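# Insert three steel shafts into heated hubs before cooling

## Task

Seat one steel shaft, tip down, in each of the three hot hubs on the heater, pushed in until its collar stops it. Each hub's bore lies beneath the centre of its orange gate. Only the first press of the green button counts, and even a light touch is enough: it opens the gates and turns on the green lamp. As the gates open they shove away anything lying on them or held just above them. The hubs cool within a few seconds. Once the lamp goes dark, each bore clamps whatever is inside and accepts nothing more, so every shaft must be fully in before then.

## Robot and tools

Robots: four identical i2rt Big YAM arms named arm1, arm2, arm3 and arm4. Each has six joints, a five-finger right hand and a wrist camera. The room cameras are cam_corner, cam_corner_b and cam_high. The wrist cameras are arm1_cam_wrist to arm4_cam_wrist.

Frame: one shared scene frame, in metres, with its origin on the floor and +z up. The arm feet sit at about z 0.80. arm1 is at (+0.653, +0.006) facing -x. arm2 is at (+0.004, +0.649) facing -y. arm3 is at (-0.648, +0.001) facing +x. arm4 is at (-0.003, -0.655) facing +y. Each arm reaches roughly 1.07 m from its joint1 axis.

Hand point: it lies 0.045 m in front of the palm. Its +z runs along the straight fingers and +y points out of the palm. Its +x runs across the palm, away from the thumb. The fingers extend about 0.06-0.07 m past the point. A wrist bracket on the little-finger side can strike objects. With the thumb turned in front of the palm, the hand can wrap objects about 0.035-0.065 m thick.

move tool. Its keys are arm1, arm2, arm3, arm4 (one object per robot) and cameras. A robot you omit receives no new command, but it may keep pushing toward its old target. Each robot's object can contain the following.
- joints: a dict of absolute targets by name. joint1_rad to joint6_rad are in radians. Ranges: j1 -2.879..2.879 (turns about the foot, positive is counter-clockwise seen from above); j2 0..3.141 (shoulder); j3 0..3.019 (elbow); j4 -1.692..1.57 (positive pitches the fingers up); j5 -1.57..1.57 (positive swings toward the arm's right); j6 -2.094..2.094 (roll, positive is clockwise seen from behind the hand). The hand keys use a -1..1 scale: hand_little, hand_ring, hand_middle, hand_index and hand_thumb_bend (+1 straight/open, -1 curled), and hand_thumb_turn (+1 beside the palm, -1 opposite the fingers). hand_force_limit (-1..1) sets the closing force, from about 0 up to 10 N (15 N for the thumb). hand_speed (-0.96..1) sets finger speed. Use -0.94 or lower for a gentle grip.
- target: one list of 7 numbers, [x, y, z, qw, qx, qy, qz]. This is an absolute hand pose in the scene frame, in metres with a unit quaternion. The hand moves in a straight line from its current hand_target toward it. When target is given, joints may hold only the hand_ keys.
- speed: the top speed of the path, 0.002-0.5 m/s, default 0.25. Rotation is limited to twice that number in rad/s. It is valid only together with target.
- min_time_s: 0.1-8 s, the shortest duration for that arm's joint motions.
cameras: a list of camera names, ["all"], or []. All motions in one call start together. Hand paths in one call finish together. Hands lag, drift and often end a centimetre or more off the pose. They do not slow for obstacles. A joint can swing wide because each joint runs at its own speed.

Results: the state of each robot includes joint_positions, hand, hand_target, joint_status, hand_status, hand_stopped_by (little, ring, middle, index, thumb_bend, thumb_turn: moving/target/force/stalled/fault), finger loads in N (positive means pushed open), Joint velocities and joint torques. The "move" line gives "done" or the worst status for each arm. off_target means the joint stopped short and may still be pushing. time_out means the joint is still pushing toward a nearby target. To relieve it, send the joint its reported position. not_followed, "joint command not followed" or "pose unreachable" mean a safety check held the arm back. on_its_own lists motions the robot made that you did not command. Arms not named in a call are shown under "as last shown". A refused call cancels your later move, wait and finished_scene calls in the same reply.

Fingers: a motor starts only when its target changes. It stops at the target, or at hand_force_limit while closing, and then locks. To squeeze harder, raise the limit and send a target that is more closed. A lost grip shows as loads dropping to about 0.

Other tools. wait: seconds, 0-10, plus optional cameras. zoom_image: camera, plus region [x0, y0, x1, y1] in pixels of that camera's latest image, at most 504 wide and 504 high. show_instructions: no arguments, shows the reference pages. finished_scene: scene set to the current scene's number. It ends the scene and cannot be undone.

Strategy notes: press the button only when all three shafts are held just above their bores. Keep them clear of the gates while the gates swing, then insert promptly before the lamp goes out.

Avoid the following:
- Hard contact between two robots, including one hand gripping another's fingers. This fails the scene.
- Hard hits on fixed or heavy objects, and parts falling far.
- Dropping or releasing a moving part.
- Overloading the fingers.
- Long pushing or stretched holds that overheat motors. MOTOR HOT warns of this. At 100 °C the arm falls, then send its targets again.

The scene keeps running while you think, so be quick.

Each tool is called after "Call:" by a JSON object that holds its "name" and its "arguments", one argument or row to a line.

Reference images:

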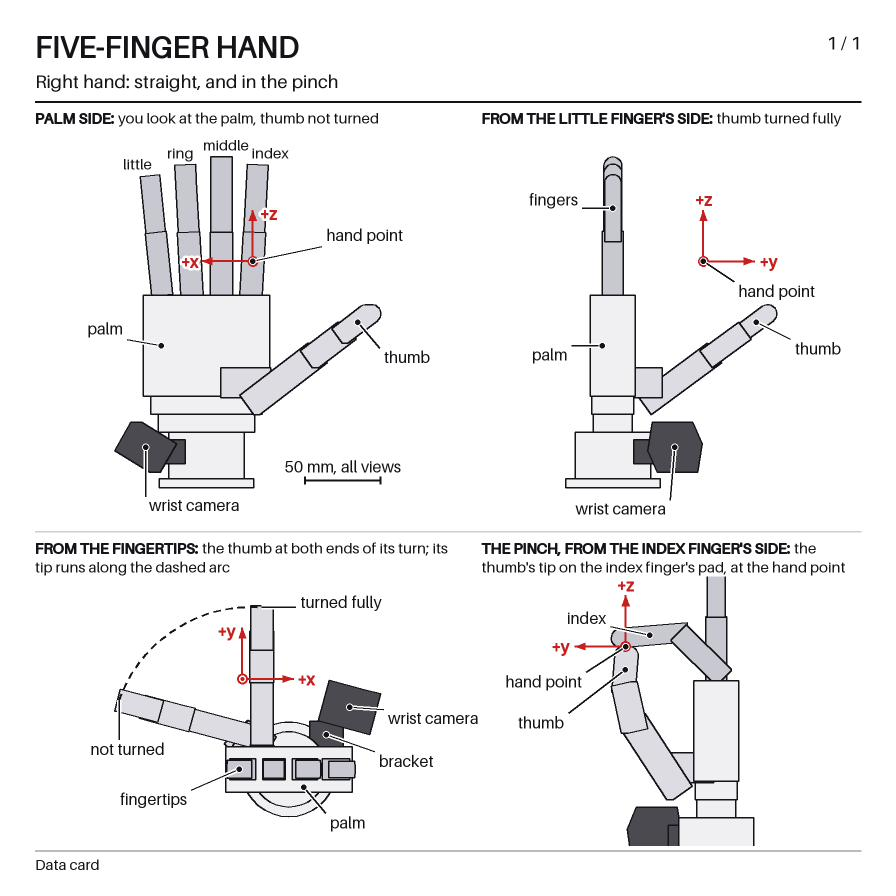

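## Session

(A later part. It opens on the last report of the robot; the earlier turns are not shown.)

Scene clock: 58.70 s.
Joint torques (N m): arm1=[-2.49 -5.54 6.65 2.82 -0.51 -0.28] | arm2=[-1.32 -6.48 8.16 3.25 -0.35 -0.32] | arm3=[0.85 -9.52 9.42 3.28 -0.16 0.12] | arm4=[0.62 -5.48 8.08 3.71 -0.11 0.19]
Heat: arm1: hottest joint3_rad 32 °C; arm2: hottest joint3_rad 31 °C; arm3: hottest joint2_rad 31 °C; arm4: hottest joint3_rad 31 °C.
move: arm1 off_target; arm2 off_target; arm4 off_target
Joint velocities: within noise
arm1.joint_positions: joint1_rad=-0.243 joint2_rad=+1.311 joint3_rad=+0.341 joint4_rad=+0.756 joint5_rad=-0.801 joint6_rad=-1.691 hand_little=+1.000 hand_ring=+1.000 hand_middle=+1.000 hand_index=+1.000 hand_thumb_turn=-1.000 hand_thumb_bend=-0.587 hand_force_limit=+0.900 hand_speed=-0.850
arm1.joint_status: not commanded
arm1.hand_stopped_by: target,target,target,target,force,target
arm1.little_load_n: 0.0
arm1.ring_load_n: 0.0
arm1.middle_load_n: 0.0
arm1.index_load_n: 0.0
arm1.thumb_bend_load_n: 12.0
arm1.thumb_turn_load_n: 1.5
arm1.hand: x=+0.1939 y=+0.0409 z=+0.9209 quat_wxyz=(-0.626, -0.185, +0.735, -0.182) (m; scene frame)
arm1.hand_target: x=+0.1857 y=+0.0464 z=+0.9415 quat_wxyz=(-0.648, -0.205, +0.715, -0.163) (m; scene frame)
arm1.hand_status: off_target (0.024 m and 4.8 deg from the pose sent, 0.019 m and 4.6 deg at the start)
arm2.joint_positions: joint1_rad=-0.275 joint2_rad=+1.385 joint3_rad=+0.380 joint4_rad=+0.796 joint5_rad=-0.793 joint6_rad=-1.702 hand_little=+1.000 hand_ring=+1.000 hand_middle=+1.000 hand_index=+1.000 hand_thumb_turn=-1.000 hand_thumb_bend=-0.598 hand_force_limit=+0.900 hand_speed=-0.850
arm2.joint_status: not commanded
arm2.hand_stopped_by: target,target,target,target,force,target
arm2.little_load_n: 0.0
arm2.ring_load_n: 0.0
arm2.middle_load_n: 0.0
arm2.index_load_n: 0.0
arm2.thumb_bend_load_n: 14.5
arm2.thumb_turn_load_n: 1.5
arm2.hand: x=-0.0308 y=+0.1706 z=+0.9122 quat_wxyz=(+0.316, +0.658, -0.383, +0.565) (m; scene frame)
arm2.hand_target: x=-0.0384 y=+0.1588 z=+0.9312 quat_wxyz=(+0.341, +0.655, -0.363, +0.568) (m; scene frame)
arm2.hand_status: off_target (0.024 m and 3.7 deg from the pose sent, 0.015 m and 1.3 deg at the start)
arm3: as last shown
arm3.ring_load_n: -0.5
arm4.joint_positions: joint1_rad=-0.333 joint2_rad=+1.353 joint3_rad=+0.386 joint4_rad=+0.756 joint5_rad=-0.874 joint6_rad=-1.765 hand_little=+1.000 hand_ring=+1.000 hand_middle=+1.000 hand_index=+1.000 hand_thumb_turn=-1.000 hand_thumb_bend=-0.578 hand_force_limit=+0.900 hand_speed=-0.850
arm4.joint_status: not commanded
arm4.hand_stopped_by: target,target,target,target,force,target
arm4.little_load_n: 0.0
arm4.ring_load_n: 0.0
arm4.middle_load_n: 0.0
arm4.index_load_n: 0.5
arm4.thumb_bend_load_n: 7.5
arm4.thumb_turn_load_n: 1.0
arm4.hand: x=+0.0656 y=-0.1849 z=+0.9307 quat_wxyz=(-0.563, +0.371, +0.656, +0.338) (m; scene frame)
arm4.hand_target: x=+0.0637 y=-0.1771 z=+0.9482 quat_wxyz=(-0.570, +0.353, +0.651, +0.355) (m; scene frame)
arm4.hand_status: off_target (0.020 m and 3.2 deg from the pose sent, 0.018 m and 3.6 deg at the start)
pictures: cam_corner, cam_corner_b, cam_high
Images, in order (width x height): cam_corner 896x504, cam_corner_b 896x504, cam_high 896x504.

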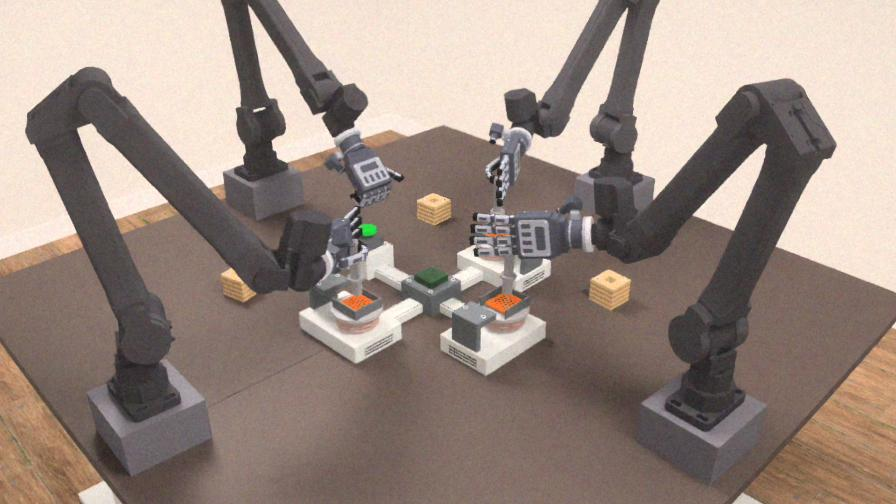

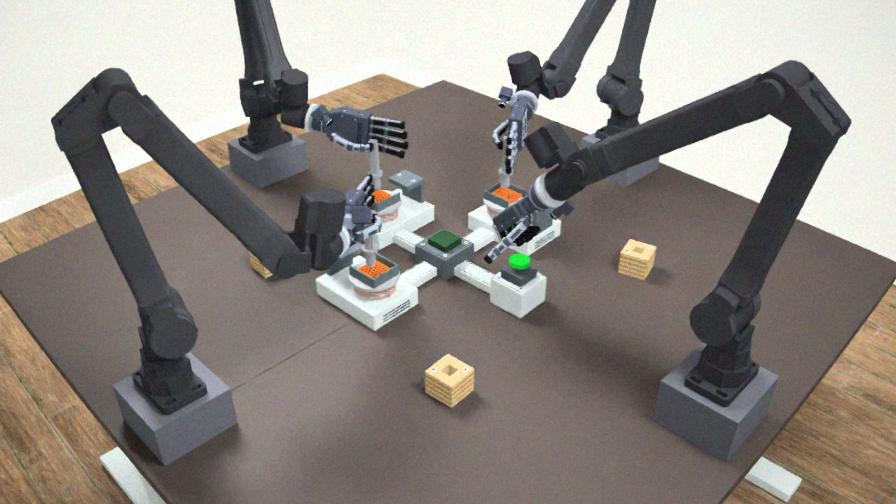

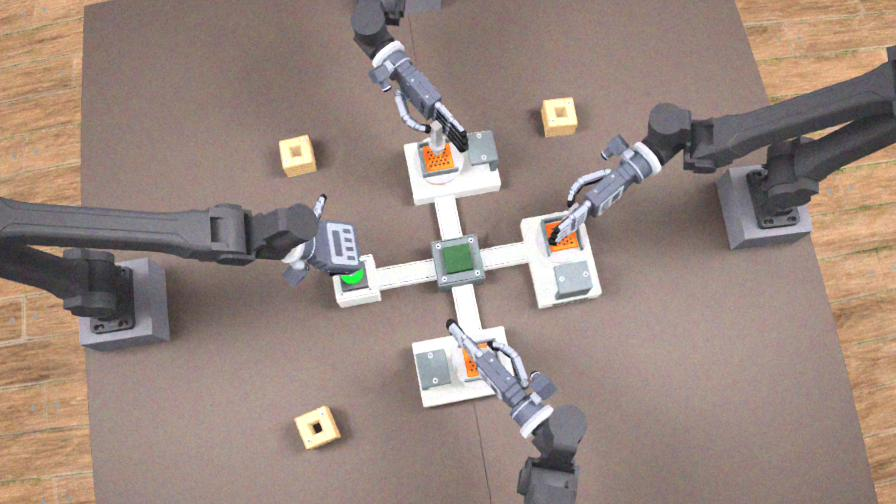

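Call:
{"name": "move", "arguments": {
  "arm1": {"target":[0.1825,0.035,0.946,0.64925,0.20484,-0.71436,0.16187],"speed":0.04},
  "arm2": {"target":[-0.0375,0.150,0.943,0.34127,0.65505,-0.3631,0.56798],"speed":0.04},
  "arm4": {"target":[0.0555,-0.1765,0.951,0.57174,-0.35036,-0.65205,-0.3538],"speed":0.04},
  "cameras": ["cam_corner","cam_corner_b","cam_high"]
}}

Call:
{"name": "zoom_image", "arguments": {
  "camera": "cam_high",
  "region": [410, 110, 470, 170]
}}

Call:
{"name": "zoom_image", "arguments": {
  "camera": "cam_corner",
  "region": [475, 260, 535, 320]
}}

Call:
{"name": "zoom_image", "arguments": {
  "camera": "cam_corner_b",
  "region": [350, 160, 410, 220]
}}

Call:
{"name": "zoom_image", "arguments": {
  "camera": "cam_corner",
  "region": [325, 260, 385, 320]
}}

Call:
{"name": "zoom_image", "arguments": {
  "camera": "cam_corner_b",
  "region": [480, 155, 540, 215]
}}

Call:
{"name": "zoom_image", "arguments": {
  "camera": "cam_corner_b",
  "region": [345, 230, 405, 290]
}}

Scene clock: 60.87 s.
Joint torques (N m): arm1=[-0.91 -6.83 6.89 2.4 -0.03 -0.2] | arm2=[-0.73 -8.41 10.25 1.31 -0.04 -0.31] | arm3=[0.91 -9.17 9.32 3.04 -0.17 0.09] | arm4=[0.67 -6.48 7.88 3.4 -0.11 0.19]
Heat: arm1: hottest joint3_rad 32 °C; arm2: hottest joint3_rad 31 °C; arm3: hottest joint2_rad 31 °C; arm4: hottest joint3_rad 31 °C.
move: arm1 off_target; arm2 off_target; arm4 off_target
Joint velocities: within noise
arm1.joint_positions: joint1_rad=-0.226 joint2_rad=+1.311 joint3_rad=+0.341 joint4_rad=+0.756 joint5_rad=-0.772 joint6_rad=-1.691 hand_little=+1.000 hand_ring=+1.000 hand_middle=+1.000 hand_index=+1.000 hand_thumb_turn=-1.000 hand_thumb_bend=-0.587 hand_force_limit=+0.900 hand_speed=-0.850
arm1.joint_status: not commanded
arm1.hand_stopped_by: target,target,target,target,force,target
arm1.little_load_n: 0.0
arm1.ring_load_n: 0.0
arm1.middle_load_n: 0.5
arm1.index_load_n: 0.0
arm1.thumb_bend_load_n: 12.0
arm1.thumb_turn_load_n: 1.5
arm1.hand: x=+0.1923 y=+0.0390 z=+0.9203 quat_wxyz=(-0.626, -0.183, +0.738, -0.177) (m; scene frame)
arm1.hand_target: x=+0.1830 y=+0.0386 z=+0.9457 quat_wxyz=(-0.650, -0.202, +0.715, -0.159) (m; scene frame)
arm1.hand_status: off_target (0.028 m and 4.9 deg from the pose sent, 0.028 m and 4.8 deg at the start)
arm2.joint_positions: joint1_rad=-0.275 joint2_rad=+1.385 joint3_rad=+0.380 joint4_rad=+0.787 joint5_rad=-0.793 joint6_rad=-1.702 hand_little=+1.000 hand_ring=+1.000 hand_middle=+1.000 hand_index=+1.000 hand_thumb_turn=-1.000 hand_thumb_bend=-0.598 hand_force_limit=+0.900 hand_speed=-0.850
arm2.joint_status: not commanded
arm2.hand_stopped_by: target,target,target,target,force,target
arm2.little_load_n: 0.0
arm2.ring_load_n: 0.0
arm2.middle_load_n: 0.5
arm2.index_load_n: 0.0
arm2.thumb_bend_load_n: 14.5
arm2.thumb_turn_load_n: 2.5
arm2.hand: x=-0.0306 y=+0.1713 z=+0.9099 quat_wxyz=(+0.313, +0.659, -0.386, +0.565) (m; scene frame)
arm2.hand_target: x=-0.0370 y=+0.1517 z=+0.9434 quat_wxyz=(+0.341, +0.655, -0.363, +0.568) (m; scene frame)
arm2.hand_status: off_target (0.040 m and 4.2 deg from the pose sent, 0.038 m and 3.7 deg at the start)
arm3: as last shown
arm3.ring_load_n: 0.0
arm4.joint_positions: joint1_rad=-0.312 joint2_rad=+1.353 joint3_rad=+0.386 joint4_rad=+0.758 joint5_rad=-0.859 joint6_rad=-1.763 hand_little=+1.000 hand_ring=+1.000 hand_middle=+1.000 hand_index=+1.000 hand_thumb_turn=-1.000 hand_thumb_bend=-0.578 hand_force_limit=+0.900 hand_speed=-0.850
arm4.joint_status: not commanded
arm4.hand_stopped_by: target,target,target,target,force,target
arm4.little_load_n: 0.0
arm4.ring_load_n: 0.0
arm4.middle_load_n: 0.0
arm4.index_load_n: 0.0
arm4.thumb_bend_load_n: 7.5
arm4.thumb_turn_load_n: 1.0
arm4.hand: x=+0.0585 y=-0.1829 z=+0.9306 quat_wxyz=(-0.564, +0.369, +0.658, +0.337) (m; scene frame)
arm4.hand_target: x=+0.0560 y=-0.1765 z=+0.9512 quat_wxyz=(-0.571, +0.350, +0.652, +0.355) (m; scene frame)
arm4.hand_status: off_target (0.022 m and 3.1 deg from the pose sent, 0.024 m and 3.2 deg at the start)
pictures: cam_corner, cam_corner_b, cam_high
Images, in order (width x height): cam_corner 896x504, cam_corner_b 896x504, cam_high 896x504.

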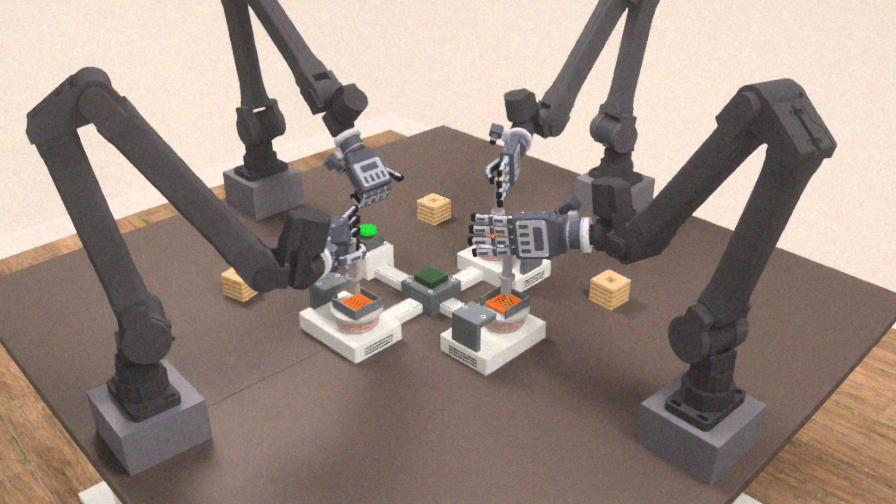

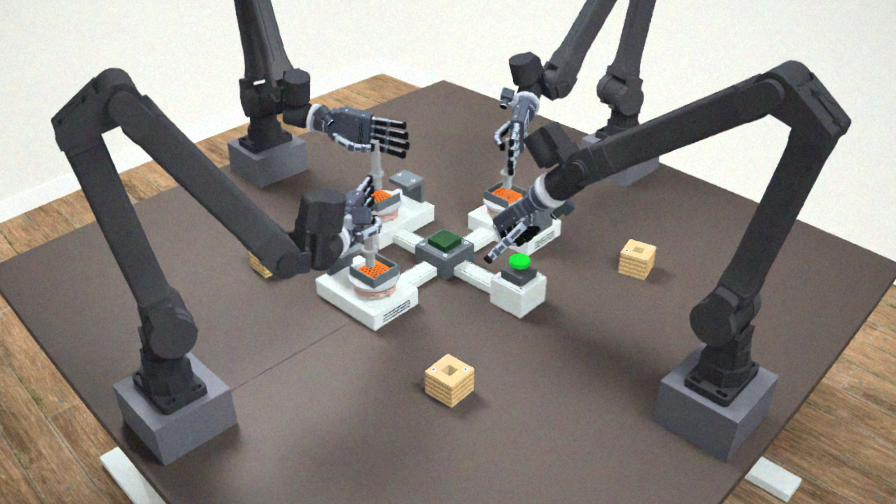

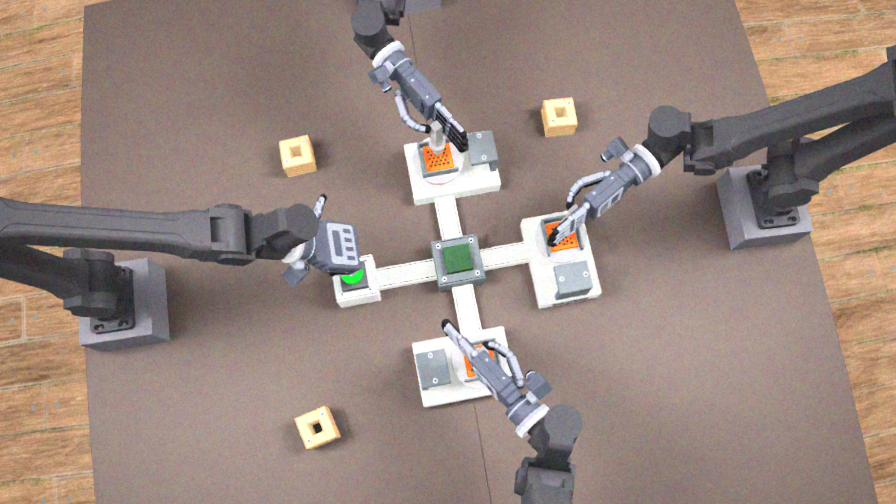

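Scaled by 8.400 from the camera's 896x504 image, which has a finer 1280x720 frame.

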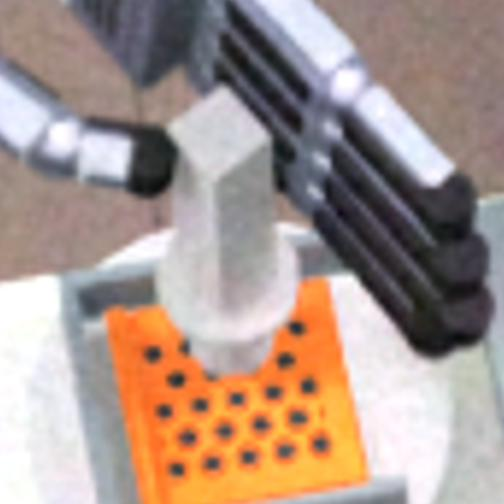

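Scaled by 8.400 from the camera's 896x504 image, which has a finer 1280x720 frame.

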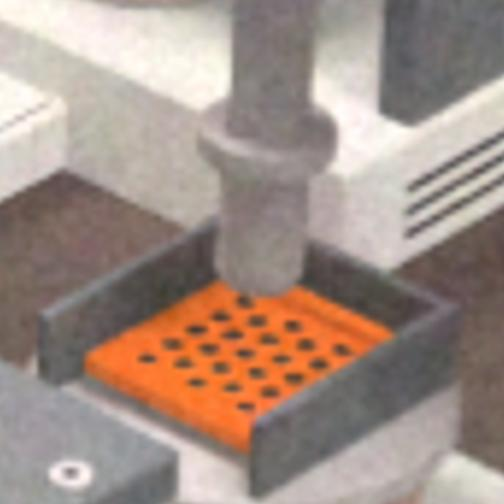

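Scaled by 8.400 from the camera's 896x504 image, which has a finer 1280x720 frame.

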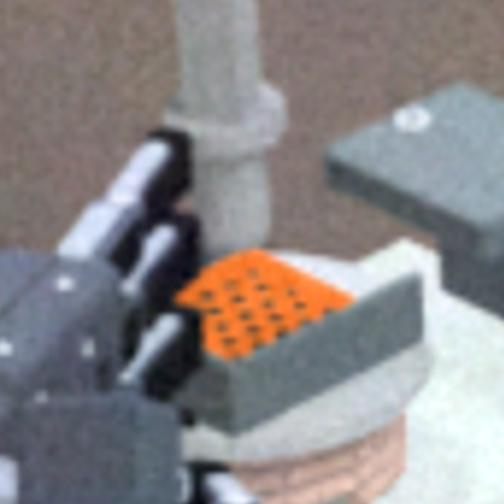

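Scaled by 8.400 from the camera's 896x504 image, which has a finer 1280x720 frame.

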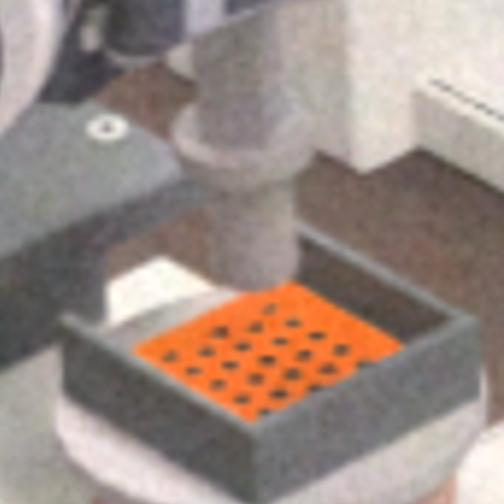

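Scaled by 8.400 from the camera's 896x504 image, which has a finer 1280x720 frame.

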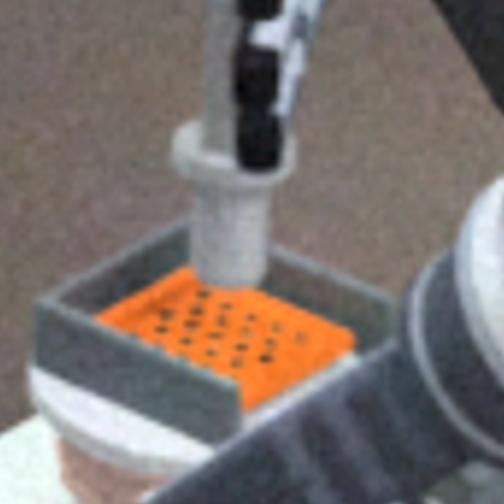

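Scaled by 8.400 from the camera's 896x504 image, which has a finer 1280x720 frame.

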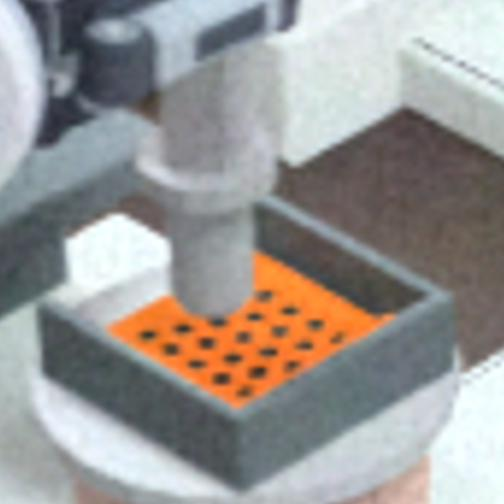

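Call:
{"name": "move", "arguments": {
  "arm2": {"target":[-0.0375,0.151,0.965,0.34127,0.65505,-0.3631,0.56798],"speed":0.04},
  "arm4": {"target":[0.0625,-0.1785,0.954,0.57174,-0.35036,-0.65205,-0.3538],"speed":0.04},
  "cameras": ["cam_corner","cam_corner_b","cam_high"]
}}

Call:
{"name": "zoom_image", "arguments": {
  "camera": "cam_high",
  "region": [410, 110, 470, 170]
}}

Call:
{"name": "zoom_image", "arguments": {
  "camera": "cam_corner",
  "region": [325, 260, 385, 320]
}}

Call:
{"name": "zoom_image", "arguments": {
  "camera": "cam_corner_b",
  "region": [480, 155, 540, 215]
}}

Call:
{"name": "zoom_image", "arguments": {
  "camera": "cam_corner_b",
  "region": [345, 230, 405, 290]
}}

Scene clock: 62.60 s.
Joint torques (N m): arm1=[-0.97 -6.83 6.74 2.43 -0.02 -0.2] | arm2=[-1.38 -9.23 11.15 1.58 -0.07 -0.27] | arm3=[1.14 -8 9.25 3.32 -0.18 0.17] | arm4=[-0.97 -7.24 8.29 2.63 -0.6 0.14]
Heat: arm1: hottest joint3_rad 32 °C; arm2: hottest joint3_rad 31 °C; arm3: hottest joint2_rad 31 °C; arm4: hottest joint3_rad 31 °C.
move: arm2 off_target; arm4 off_target
Joint velocities: within noise
arm1, arm3: as last shown
arm1.middle_load_n: 0.0
arm1.thumb_turn_load_n: 2.0
arm2.joint_positions: joint1_rad=-0.275 joint2_rad=+1.308 joint3_rad=+0.393 joint4_rad=+0.689 joint5_rad=-0.793 joint6_rad=-1.702 hand_little=+1.000 hand_ring=+1.000 hand_middle=+1.000 hand_index=+1.000 hand_thumb_turn=-1.000 hand_thumb_bend=-0.598 hand_force_limit=+0.900 hand_speed=-0.850
arm2.joint_status: not commanded
arm2.hand_stopped_by: target,target,target,target,force,target
arm2.little_load_n: 0.0
arm2.ring_load_n: 0.0
arm2.middle_load_n: 0.0
arm2.index_load_n: 0.0
arm2.thumb_bend_load_n: 14.5
arm2.thumb_turn_load_n: 2.0
arm2.hand: x=-0.0300 y=+0.1728 z=+0.9265 quat_wxyz=(+0.310, +0.659, -0.389, +0.564) (m; scene frame)
arm2.hand_target: x=-0.0371 y=+0.1528 z=+0.9652 quat_wxyz=(+0.341, +0.655, -0.363, +0.568) (m; scene frame)
arm2.hand_status: off_target (0.045 m and 4.7 deg from the pose sent, 0.059 m and 4.2 deg at the start)
arm3.thumb_turn_load_n: -0.5
arm4.joint_positions: joint1_rad=-0.312 joint2_rad=+1.353 joint3_rad=+0.386 joint4_rad=+0.758 joint5_rad=-0.871 joint6_rad=-1.763 hand_little=+1.000 hand_ring=+1.000 hand_middle=+1.000 hand_index=+1.000 hand_thumb_turn=-1.000 hand_thumb_bend=-0.578 hand_force_limit=+0.900 hand_speed=-0.850
arm4.joint_status: not commanded
arm4.hand_stopped_by: target,target,target,target,force,target
arm4.little_load_n: 0.0
arm4.ring_load_n: 0.0
arm4.middle_load_n: 0.0
arm4.index_load_n: 0.0
arm4.thumb_bend_load_n: 7.5
arm4.thumb_turn_load_n: 1.0
arm4.hand: x=+0.0561 y=-0.1834 z=+0.9309 quat_wxyz=(-0.567, +0.365, +0.659, +0.333) (m; scene frame)
arm4.hand_target: x=+0.0611 y=-0.1783 z=+0.9537 quat_wxyz=(-0.572, +0.349, +0.653, +0.353) (m; scene frame)
arm4.hand_status: off_target (0.024 m and 3.1 deg from the pose sent, 0.024 m and 3.1 deg at the start)
pictures: cam_corner, cam_corner_b, cam_high
Images, in order (width x height): cam_corner 896x504, cam_corner_b 896x504, cam_high 896x504.

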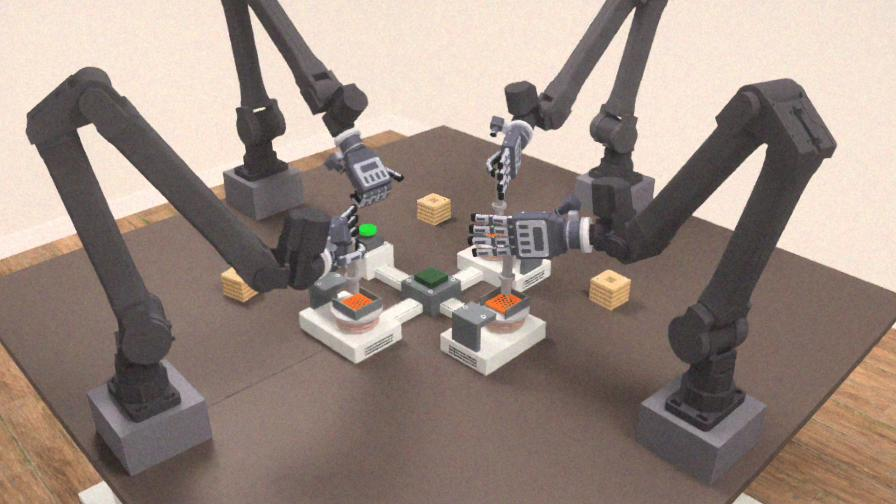

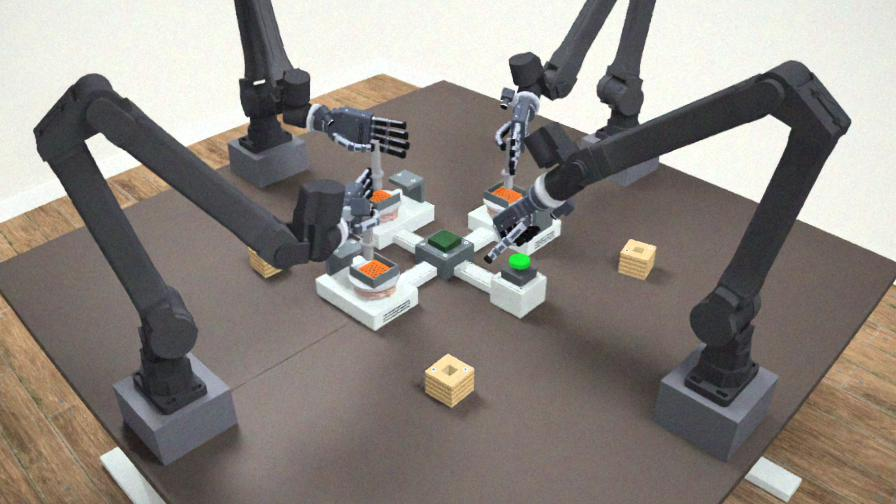

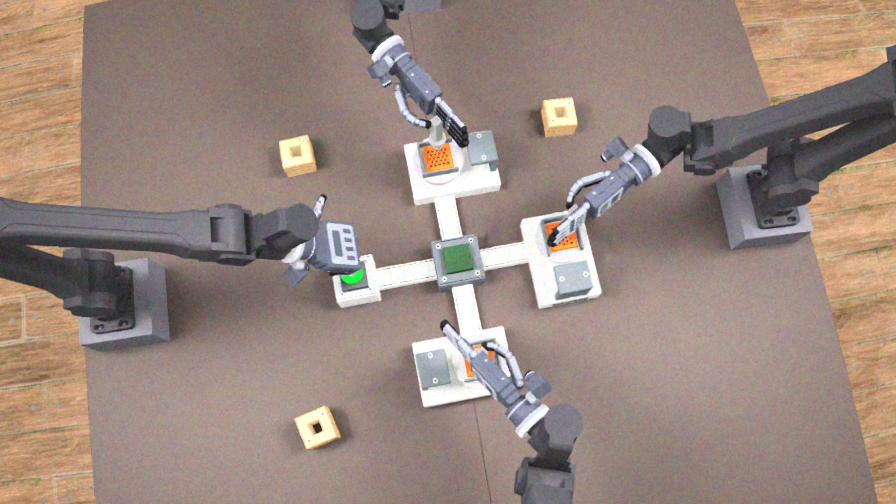

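Scaled by 8.400 from the camera's 896x504 image, which has a finer 1280x720 frame.

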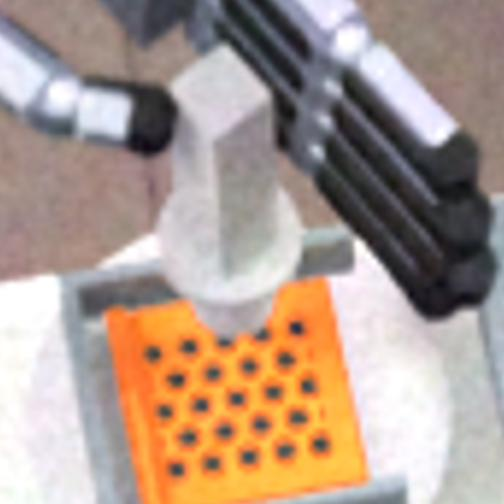

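Scaled by 8.400 from the camera's 896x504 image, which has a finer 1280x720 frame.

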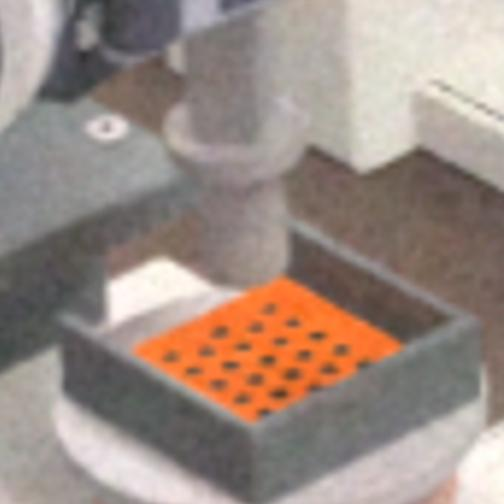

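Scaled by 8.400 from the camera's 896x504 image, which has a finer 1280x720 frame.

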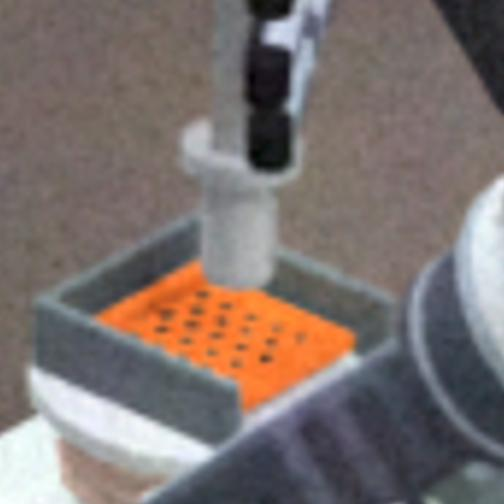

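Scaled by 8.400 from the camera's 896x504 image, which has a finer 1280x720 frame.

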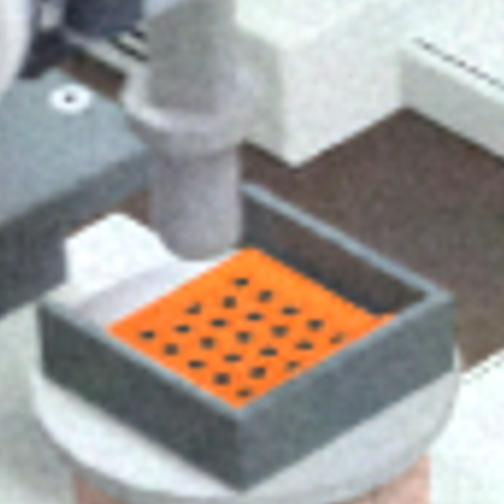

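Call:
{"name": "move", "arguments": {
  "arm2": {"target":[-0.037,0.157,0.936,0.34127,0.65505,-0.3631,0.56798],"speed":0.04},
  "arm4": {"target":[0.070,-0.180,0.954,0.57174,-0.35036,-0.65205,-0.3538],"speed":0.04},
  "cameras": ["cam_corner","cam_corner_b","cam_high"]
}}

Call:
{"name": "zoom_image", "arguments": {
  "camera": "cam_high",
  "region": [410, 110, 470, 170]
}}

Call:
{"name": "zoom_image", "arguments": {
  "camera": "cam_corner",
  "region": [325, 260, 385, 320]
}}

Call:
{"name": "zoom_image", "arguments": {
  "camera": "cam_corner_b",
  "region": [480, 155, 540, 215]
}}

Call:
{"name": "zoom_image", "arguments": {
  "camera": "cam_corner_b",
  "region": [345, 230, 405, 290]
}}

Scene clock: 64.60 s.
Joint torques (N m): arm1=[-0.91 -6.89 6.76 2.4 -0.02 -0.2] | arm2=[-2.9 -6.65 7.92 3.44 -0.16 -0.34] | arm3=[1.32 -8.53 9.4 3.48 -0.19 0.17] | arm4=[-1.03 -6.95 8.58 2.41 -0.62 0.1]
Heat: arm1: hottest joint3_rad 32 °C; arm2: hottest joint3_rad 31 °C; arm3: hottest joint2_rad 31 °C; arm4: hottest joint3_rad 32 °C.
move: arm2 off_target; arm4 off_target
Joint velocities: within noise
arm1, arm3: as last shown
arm1.middle_load_n: 0.5
arm1.thumb_turn_load_n: 1.5
arm2.joint_positions: joint1_rad=-0.275 joint2_rad=+1.365 joint3_rad=+0.393 joint4_rad=+0.756 joint5_rad=-0.793 joint6_rad=-1.702 hand_little=+1.000 hand_ring=+1.000 hand_middle=+1.000 hand_index=+1.000 hand_thumb_turn=-1.000 hand_thumb_bend=-0.598 hand_force_limit=+0.900 hand_speed=-0.850
arm2.joint_status: not commanded
arm2.hand_stopped_by: target,target,target,target,force,target
arm2.little_load_n: 0.0
arm2.ring_load_n: -0.5
arm2.middle_load_n: 0.0
arm2.index_load_n: 0.0
arm2.thumb_bend_load_n: 15.0
arm2.thumb_turn_load_n: 1.5
arm2.hand: x=-0.0314 y=+0.1680 z=+0.9176 quat_wxyz=(+0.314, +0.659, -0.385, +0.565) (m; scene frame)
arm2.hand_target: x=-0.0368 y=+0.1575 z=+0.9364 quat_wxyz=(+0.341, +0.655, -0.363, +0.568) (m; scene frame)
arm2.hand_status: off_target (0.022 m and 4.1 deg from the pose sent, 0.020 m and 4.7 deg at the start)
arm4.joint_positions: joint1_rad=-0.332 joint2_rad=+1.353 joint3_rad=+0.386 joint4_rad=+0.758 joint5_rad=-0.894 joint6_rad=-1.763 hand_little=+1.000 hand_ring=+1.000 hand_middle=+1.000 hand_index=+1.000 hand_thumb_turn=-1.000 hand_thumb_bend=-0.578 hand_force_limit=+0.900 hand_speed=-0.850
arm4.joint_status: not commanded
arm4.hand_stopped_by: target,target,target,target,force,target
arm4.little_load_n: 0.0
arm4.ring_load_n: 0.0
arm4.middle_load_n: 0.0
arm4.index_load_n: 0.0
arm4.thumb_bend_load_n: 7.5
arm4.thumb_turn_load_n: 0.5
arm4.hand: x=+0.0609 y=-0.1855 z=+0.9314 quat_wxyz=(-0.569, +0.364, +0.658, +0.332) (m; scene frame)
arm4.hand_target: x=+0.0669 y=-0.1795 z=+0.9537 quat_wxyz=(-0.573, +0.348, +0.653, +0.352) (m; scene frame)
arm4.hand_status: off_target (0.025 m and 3.1 deg from the pose sent, 0.027 m and 3.1 deg at the start)
pictures: cam_corner, cam_corner_b, cam_high
Images, in order (width x height): cam_corner 896x504, cam_corner_b 896x504, cam_high 896x504.

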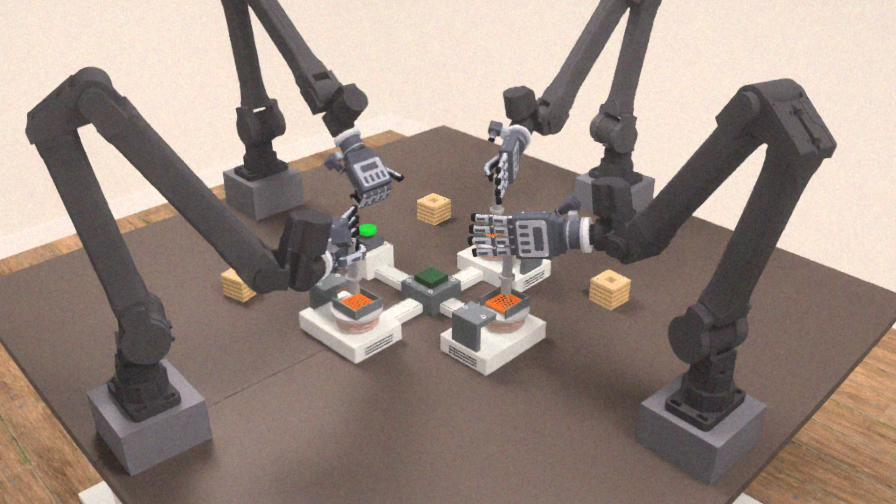

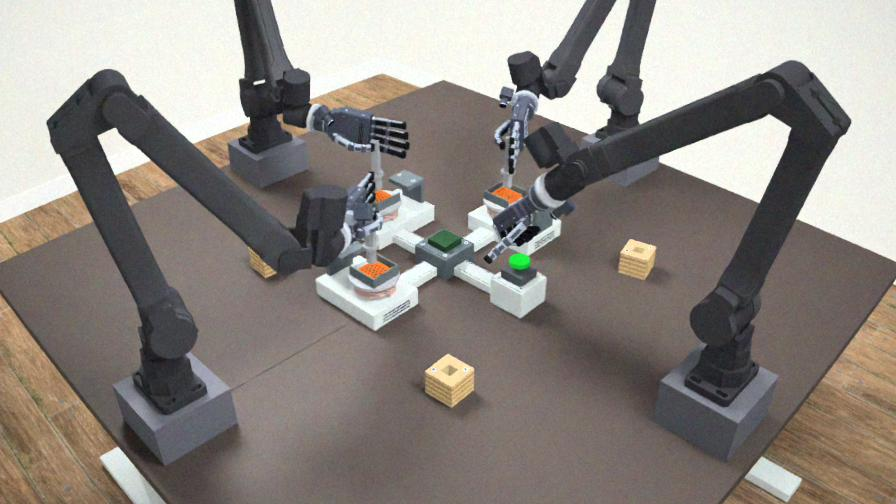

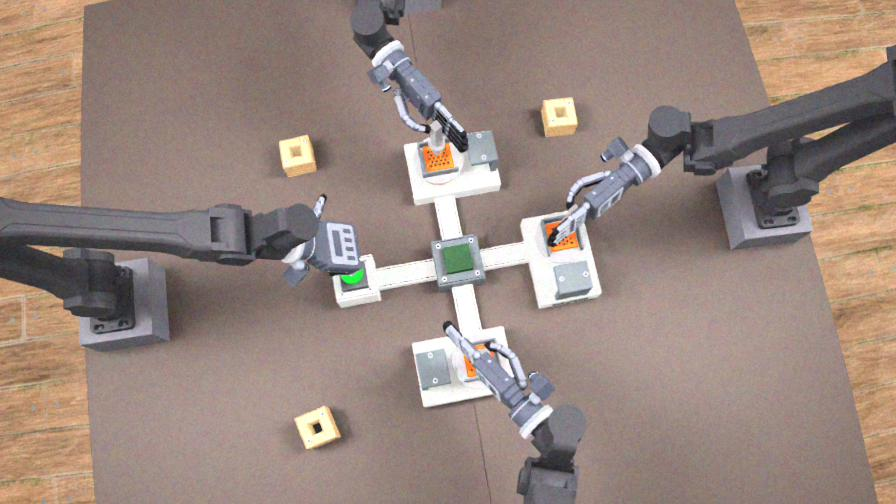

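Scaled by 8.400 from the camera's 896x504 image, which has a finer 1280x720 frame.

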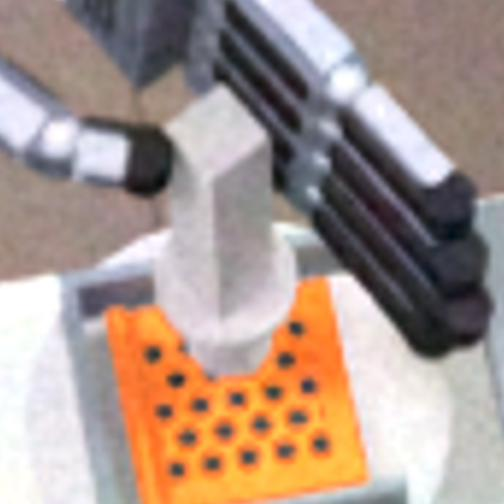

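Scaled by 8.400 from the camera's 896x504 image, which has a finer 1280x720 frame.

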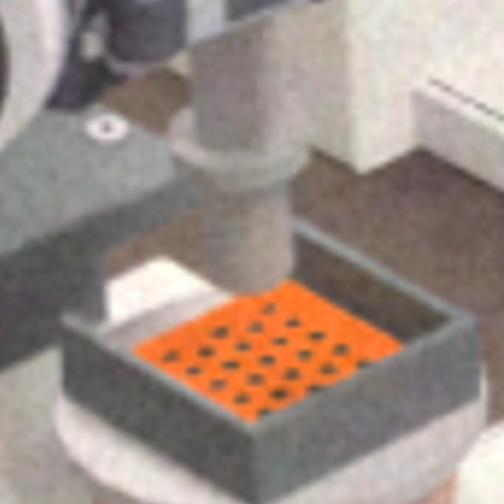

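Scaled by 8.400 from the camera's 896x504 image, which has a finer 1280x720 frame.

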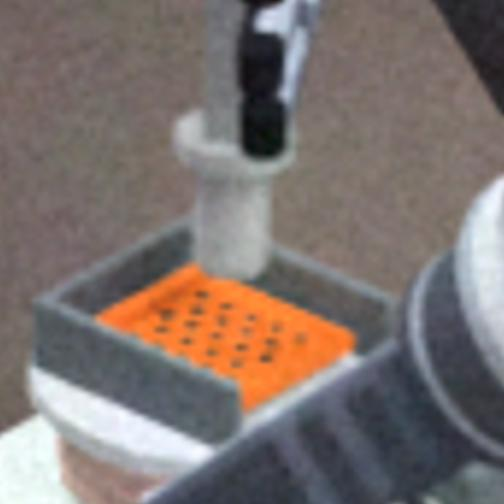

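Scaled by 8.400 from the camera's 896x504 image, which has a finer 1280x720 frame.

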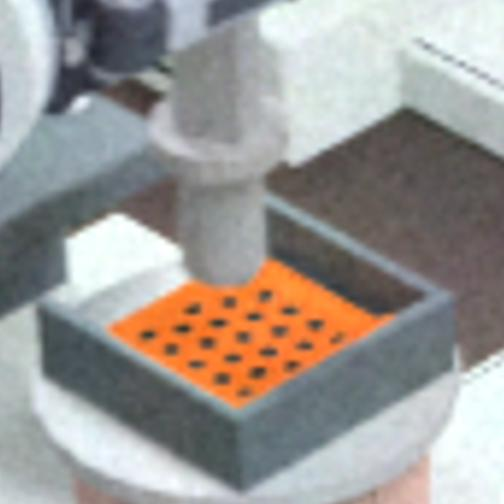

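Call:
{"name": "move", "arguments": {
  "arm2": {"target":[-0.036,0.1495,0.935,0.34127,0.65505,-0.3631,0.56798],"speed":0.04},
  "cameras": ["cam_corner_b","cam_high"]
}}

Call:
{"name": "zoom_image", "arguments": {
  "camera": "cam_high",
  "region": [410, 110, 470, 170]
}}

Call:
{"name": "zoom_image", "arguments": {
  "camera": "cam_corner_b",
  "region": [345, 230, 405, 290]
}}

Scene clock: 66.03 s.
Joint torques (N m): arm1=[-0.91 -6.71 6.78 2.41 -0.03 -0.19] | arm2=[-1.26 -6.36 9.05 3.47 -0.06 -0.29] | arm3=[1.26 -8.88 9.48 3 -0.16 0.06] | arm4=[-1.03 -7 8.58 2.41 -0.61 0.1]
Heat: arm1: hottest joint3_rad 32 °C; arm2: hottest joint3_rad 31 °C; arm3: hottest joint2_rad 31 °C; arm4: hottest joint3_rad 32 °C.
move: arm2 off_target
Joint velocities: within noise
arm1, arm4: as last shown
arm1.middle_load_n: 0.0
arm2.joint_positions: joint1_rad=-0.275 joint2_rad=+1.386 joint3_rad=+0.393 joint4_rad=+0.762 joint5_rad=-0.787 joint6_rad=-1.702 hand_little=+1.000 hand_ring=+1.000 hand_middle=+1.000 hand_index=+1.000 hand_thumb_turn=-1.000 hand_thumb_bend=-0.598 hand_force_limit=+0.900 hand_speed=-0.850
arm2.joint_status: not commanded
arm2.hand_stopped_by: target,target,target,target,force,target
arm2.little_load_n: 0.0
arm2.ring_load_n: 0.0
arm2.middle_load_n: 0.5
arm2.index_load_n: 0.0
arm2.thumb_bend_load_n: 14.5
arm2.thumb_turn_load_n: 1.5
arm2.hand: x=-0.0328 y=+0.1676 z=+0.9093 quat_wxyz=(+0.310, +0.659, -0.392, +0.562) (m; scene frame)
arm2.hand_target: x=-0.0357 y=+0.1508 z=+0.9348 quat_wxyz=(+0.341, +0.655, -0.364, +0.568) (m; scene frame)
arm2.hand_status: off_target (0.032 m and 4.9 deg from the pose sent, 0.026 m and 4.1 deg at the start)
arm3.joint_positions: joint1_rad=-0.033 joint2_rad=+1.371 joint3_rad=+0.702 joint4_rad=-0.134 joint5_rad=-0.025 joint6_rad=-0.042 hand_little=-1.000 hand_ring=-1.000 hand_middle=-1.000 hand_index=-1.000 hand_thumb_turn=+1.000 hand_thumb_bend=+1.000 hand_force_limit=+0.000 hand_speed=+0.000
arm3.joint_status: not commanded
arm3.hand_stopped_by: target,target,target,target,target,target
arm3.little_load_n: 0.0
arm3.ring_load_n: 0.0
arm3.middle_load_n: 0.0
arm3.index_load_n: 0.0
arm3.thumb_bend_load_n: 0.0
arm3.thumb_turn_load_n: 0.0
arm3.hand: x=-0.1925 y=+0.0198 z=+0.8563 quat_wxyz=(-0.264, +0.662, -0.649, +0.266) (m; scene frame)
arm3.hand_target: x=-0.1864 y=+0.0155 z=+0.8550 quat_wxyz=(-0.270, +0.653, -0.653, +0.270) (m; scene frame)
arm3.hand_status: not commanded
arm4.thumb_turn_load_n: 1.0
pictures: cam_corner_b, cam_high
Images, in order (width x height): cam_corner_b 896x504, cam_high 896x504.

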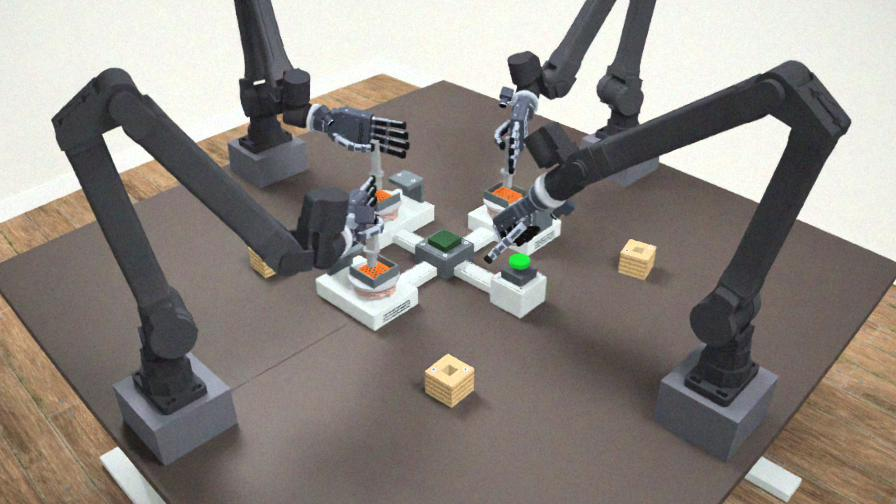

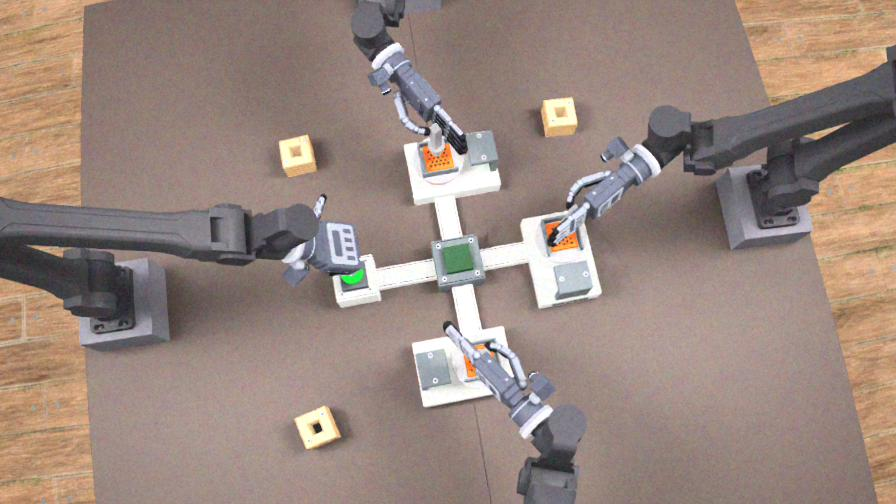

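Scaled by 8.400 from the camera's 896x504 image, which has a finer 1280x720 frame.

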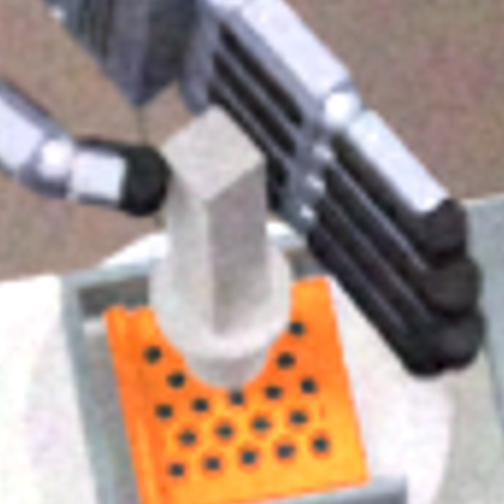

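Scaled by 8.400 from the camera's 896x504 image, which has a finer 1280x720 frame.

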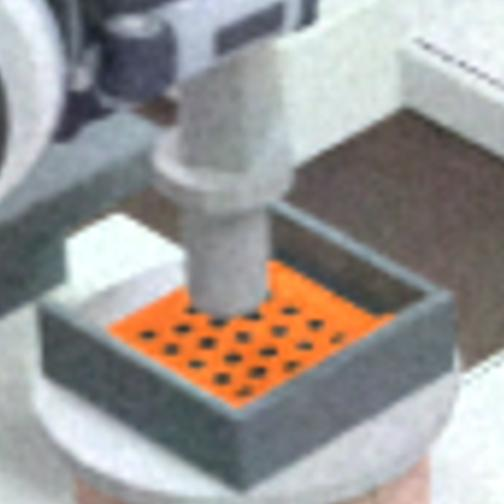

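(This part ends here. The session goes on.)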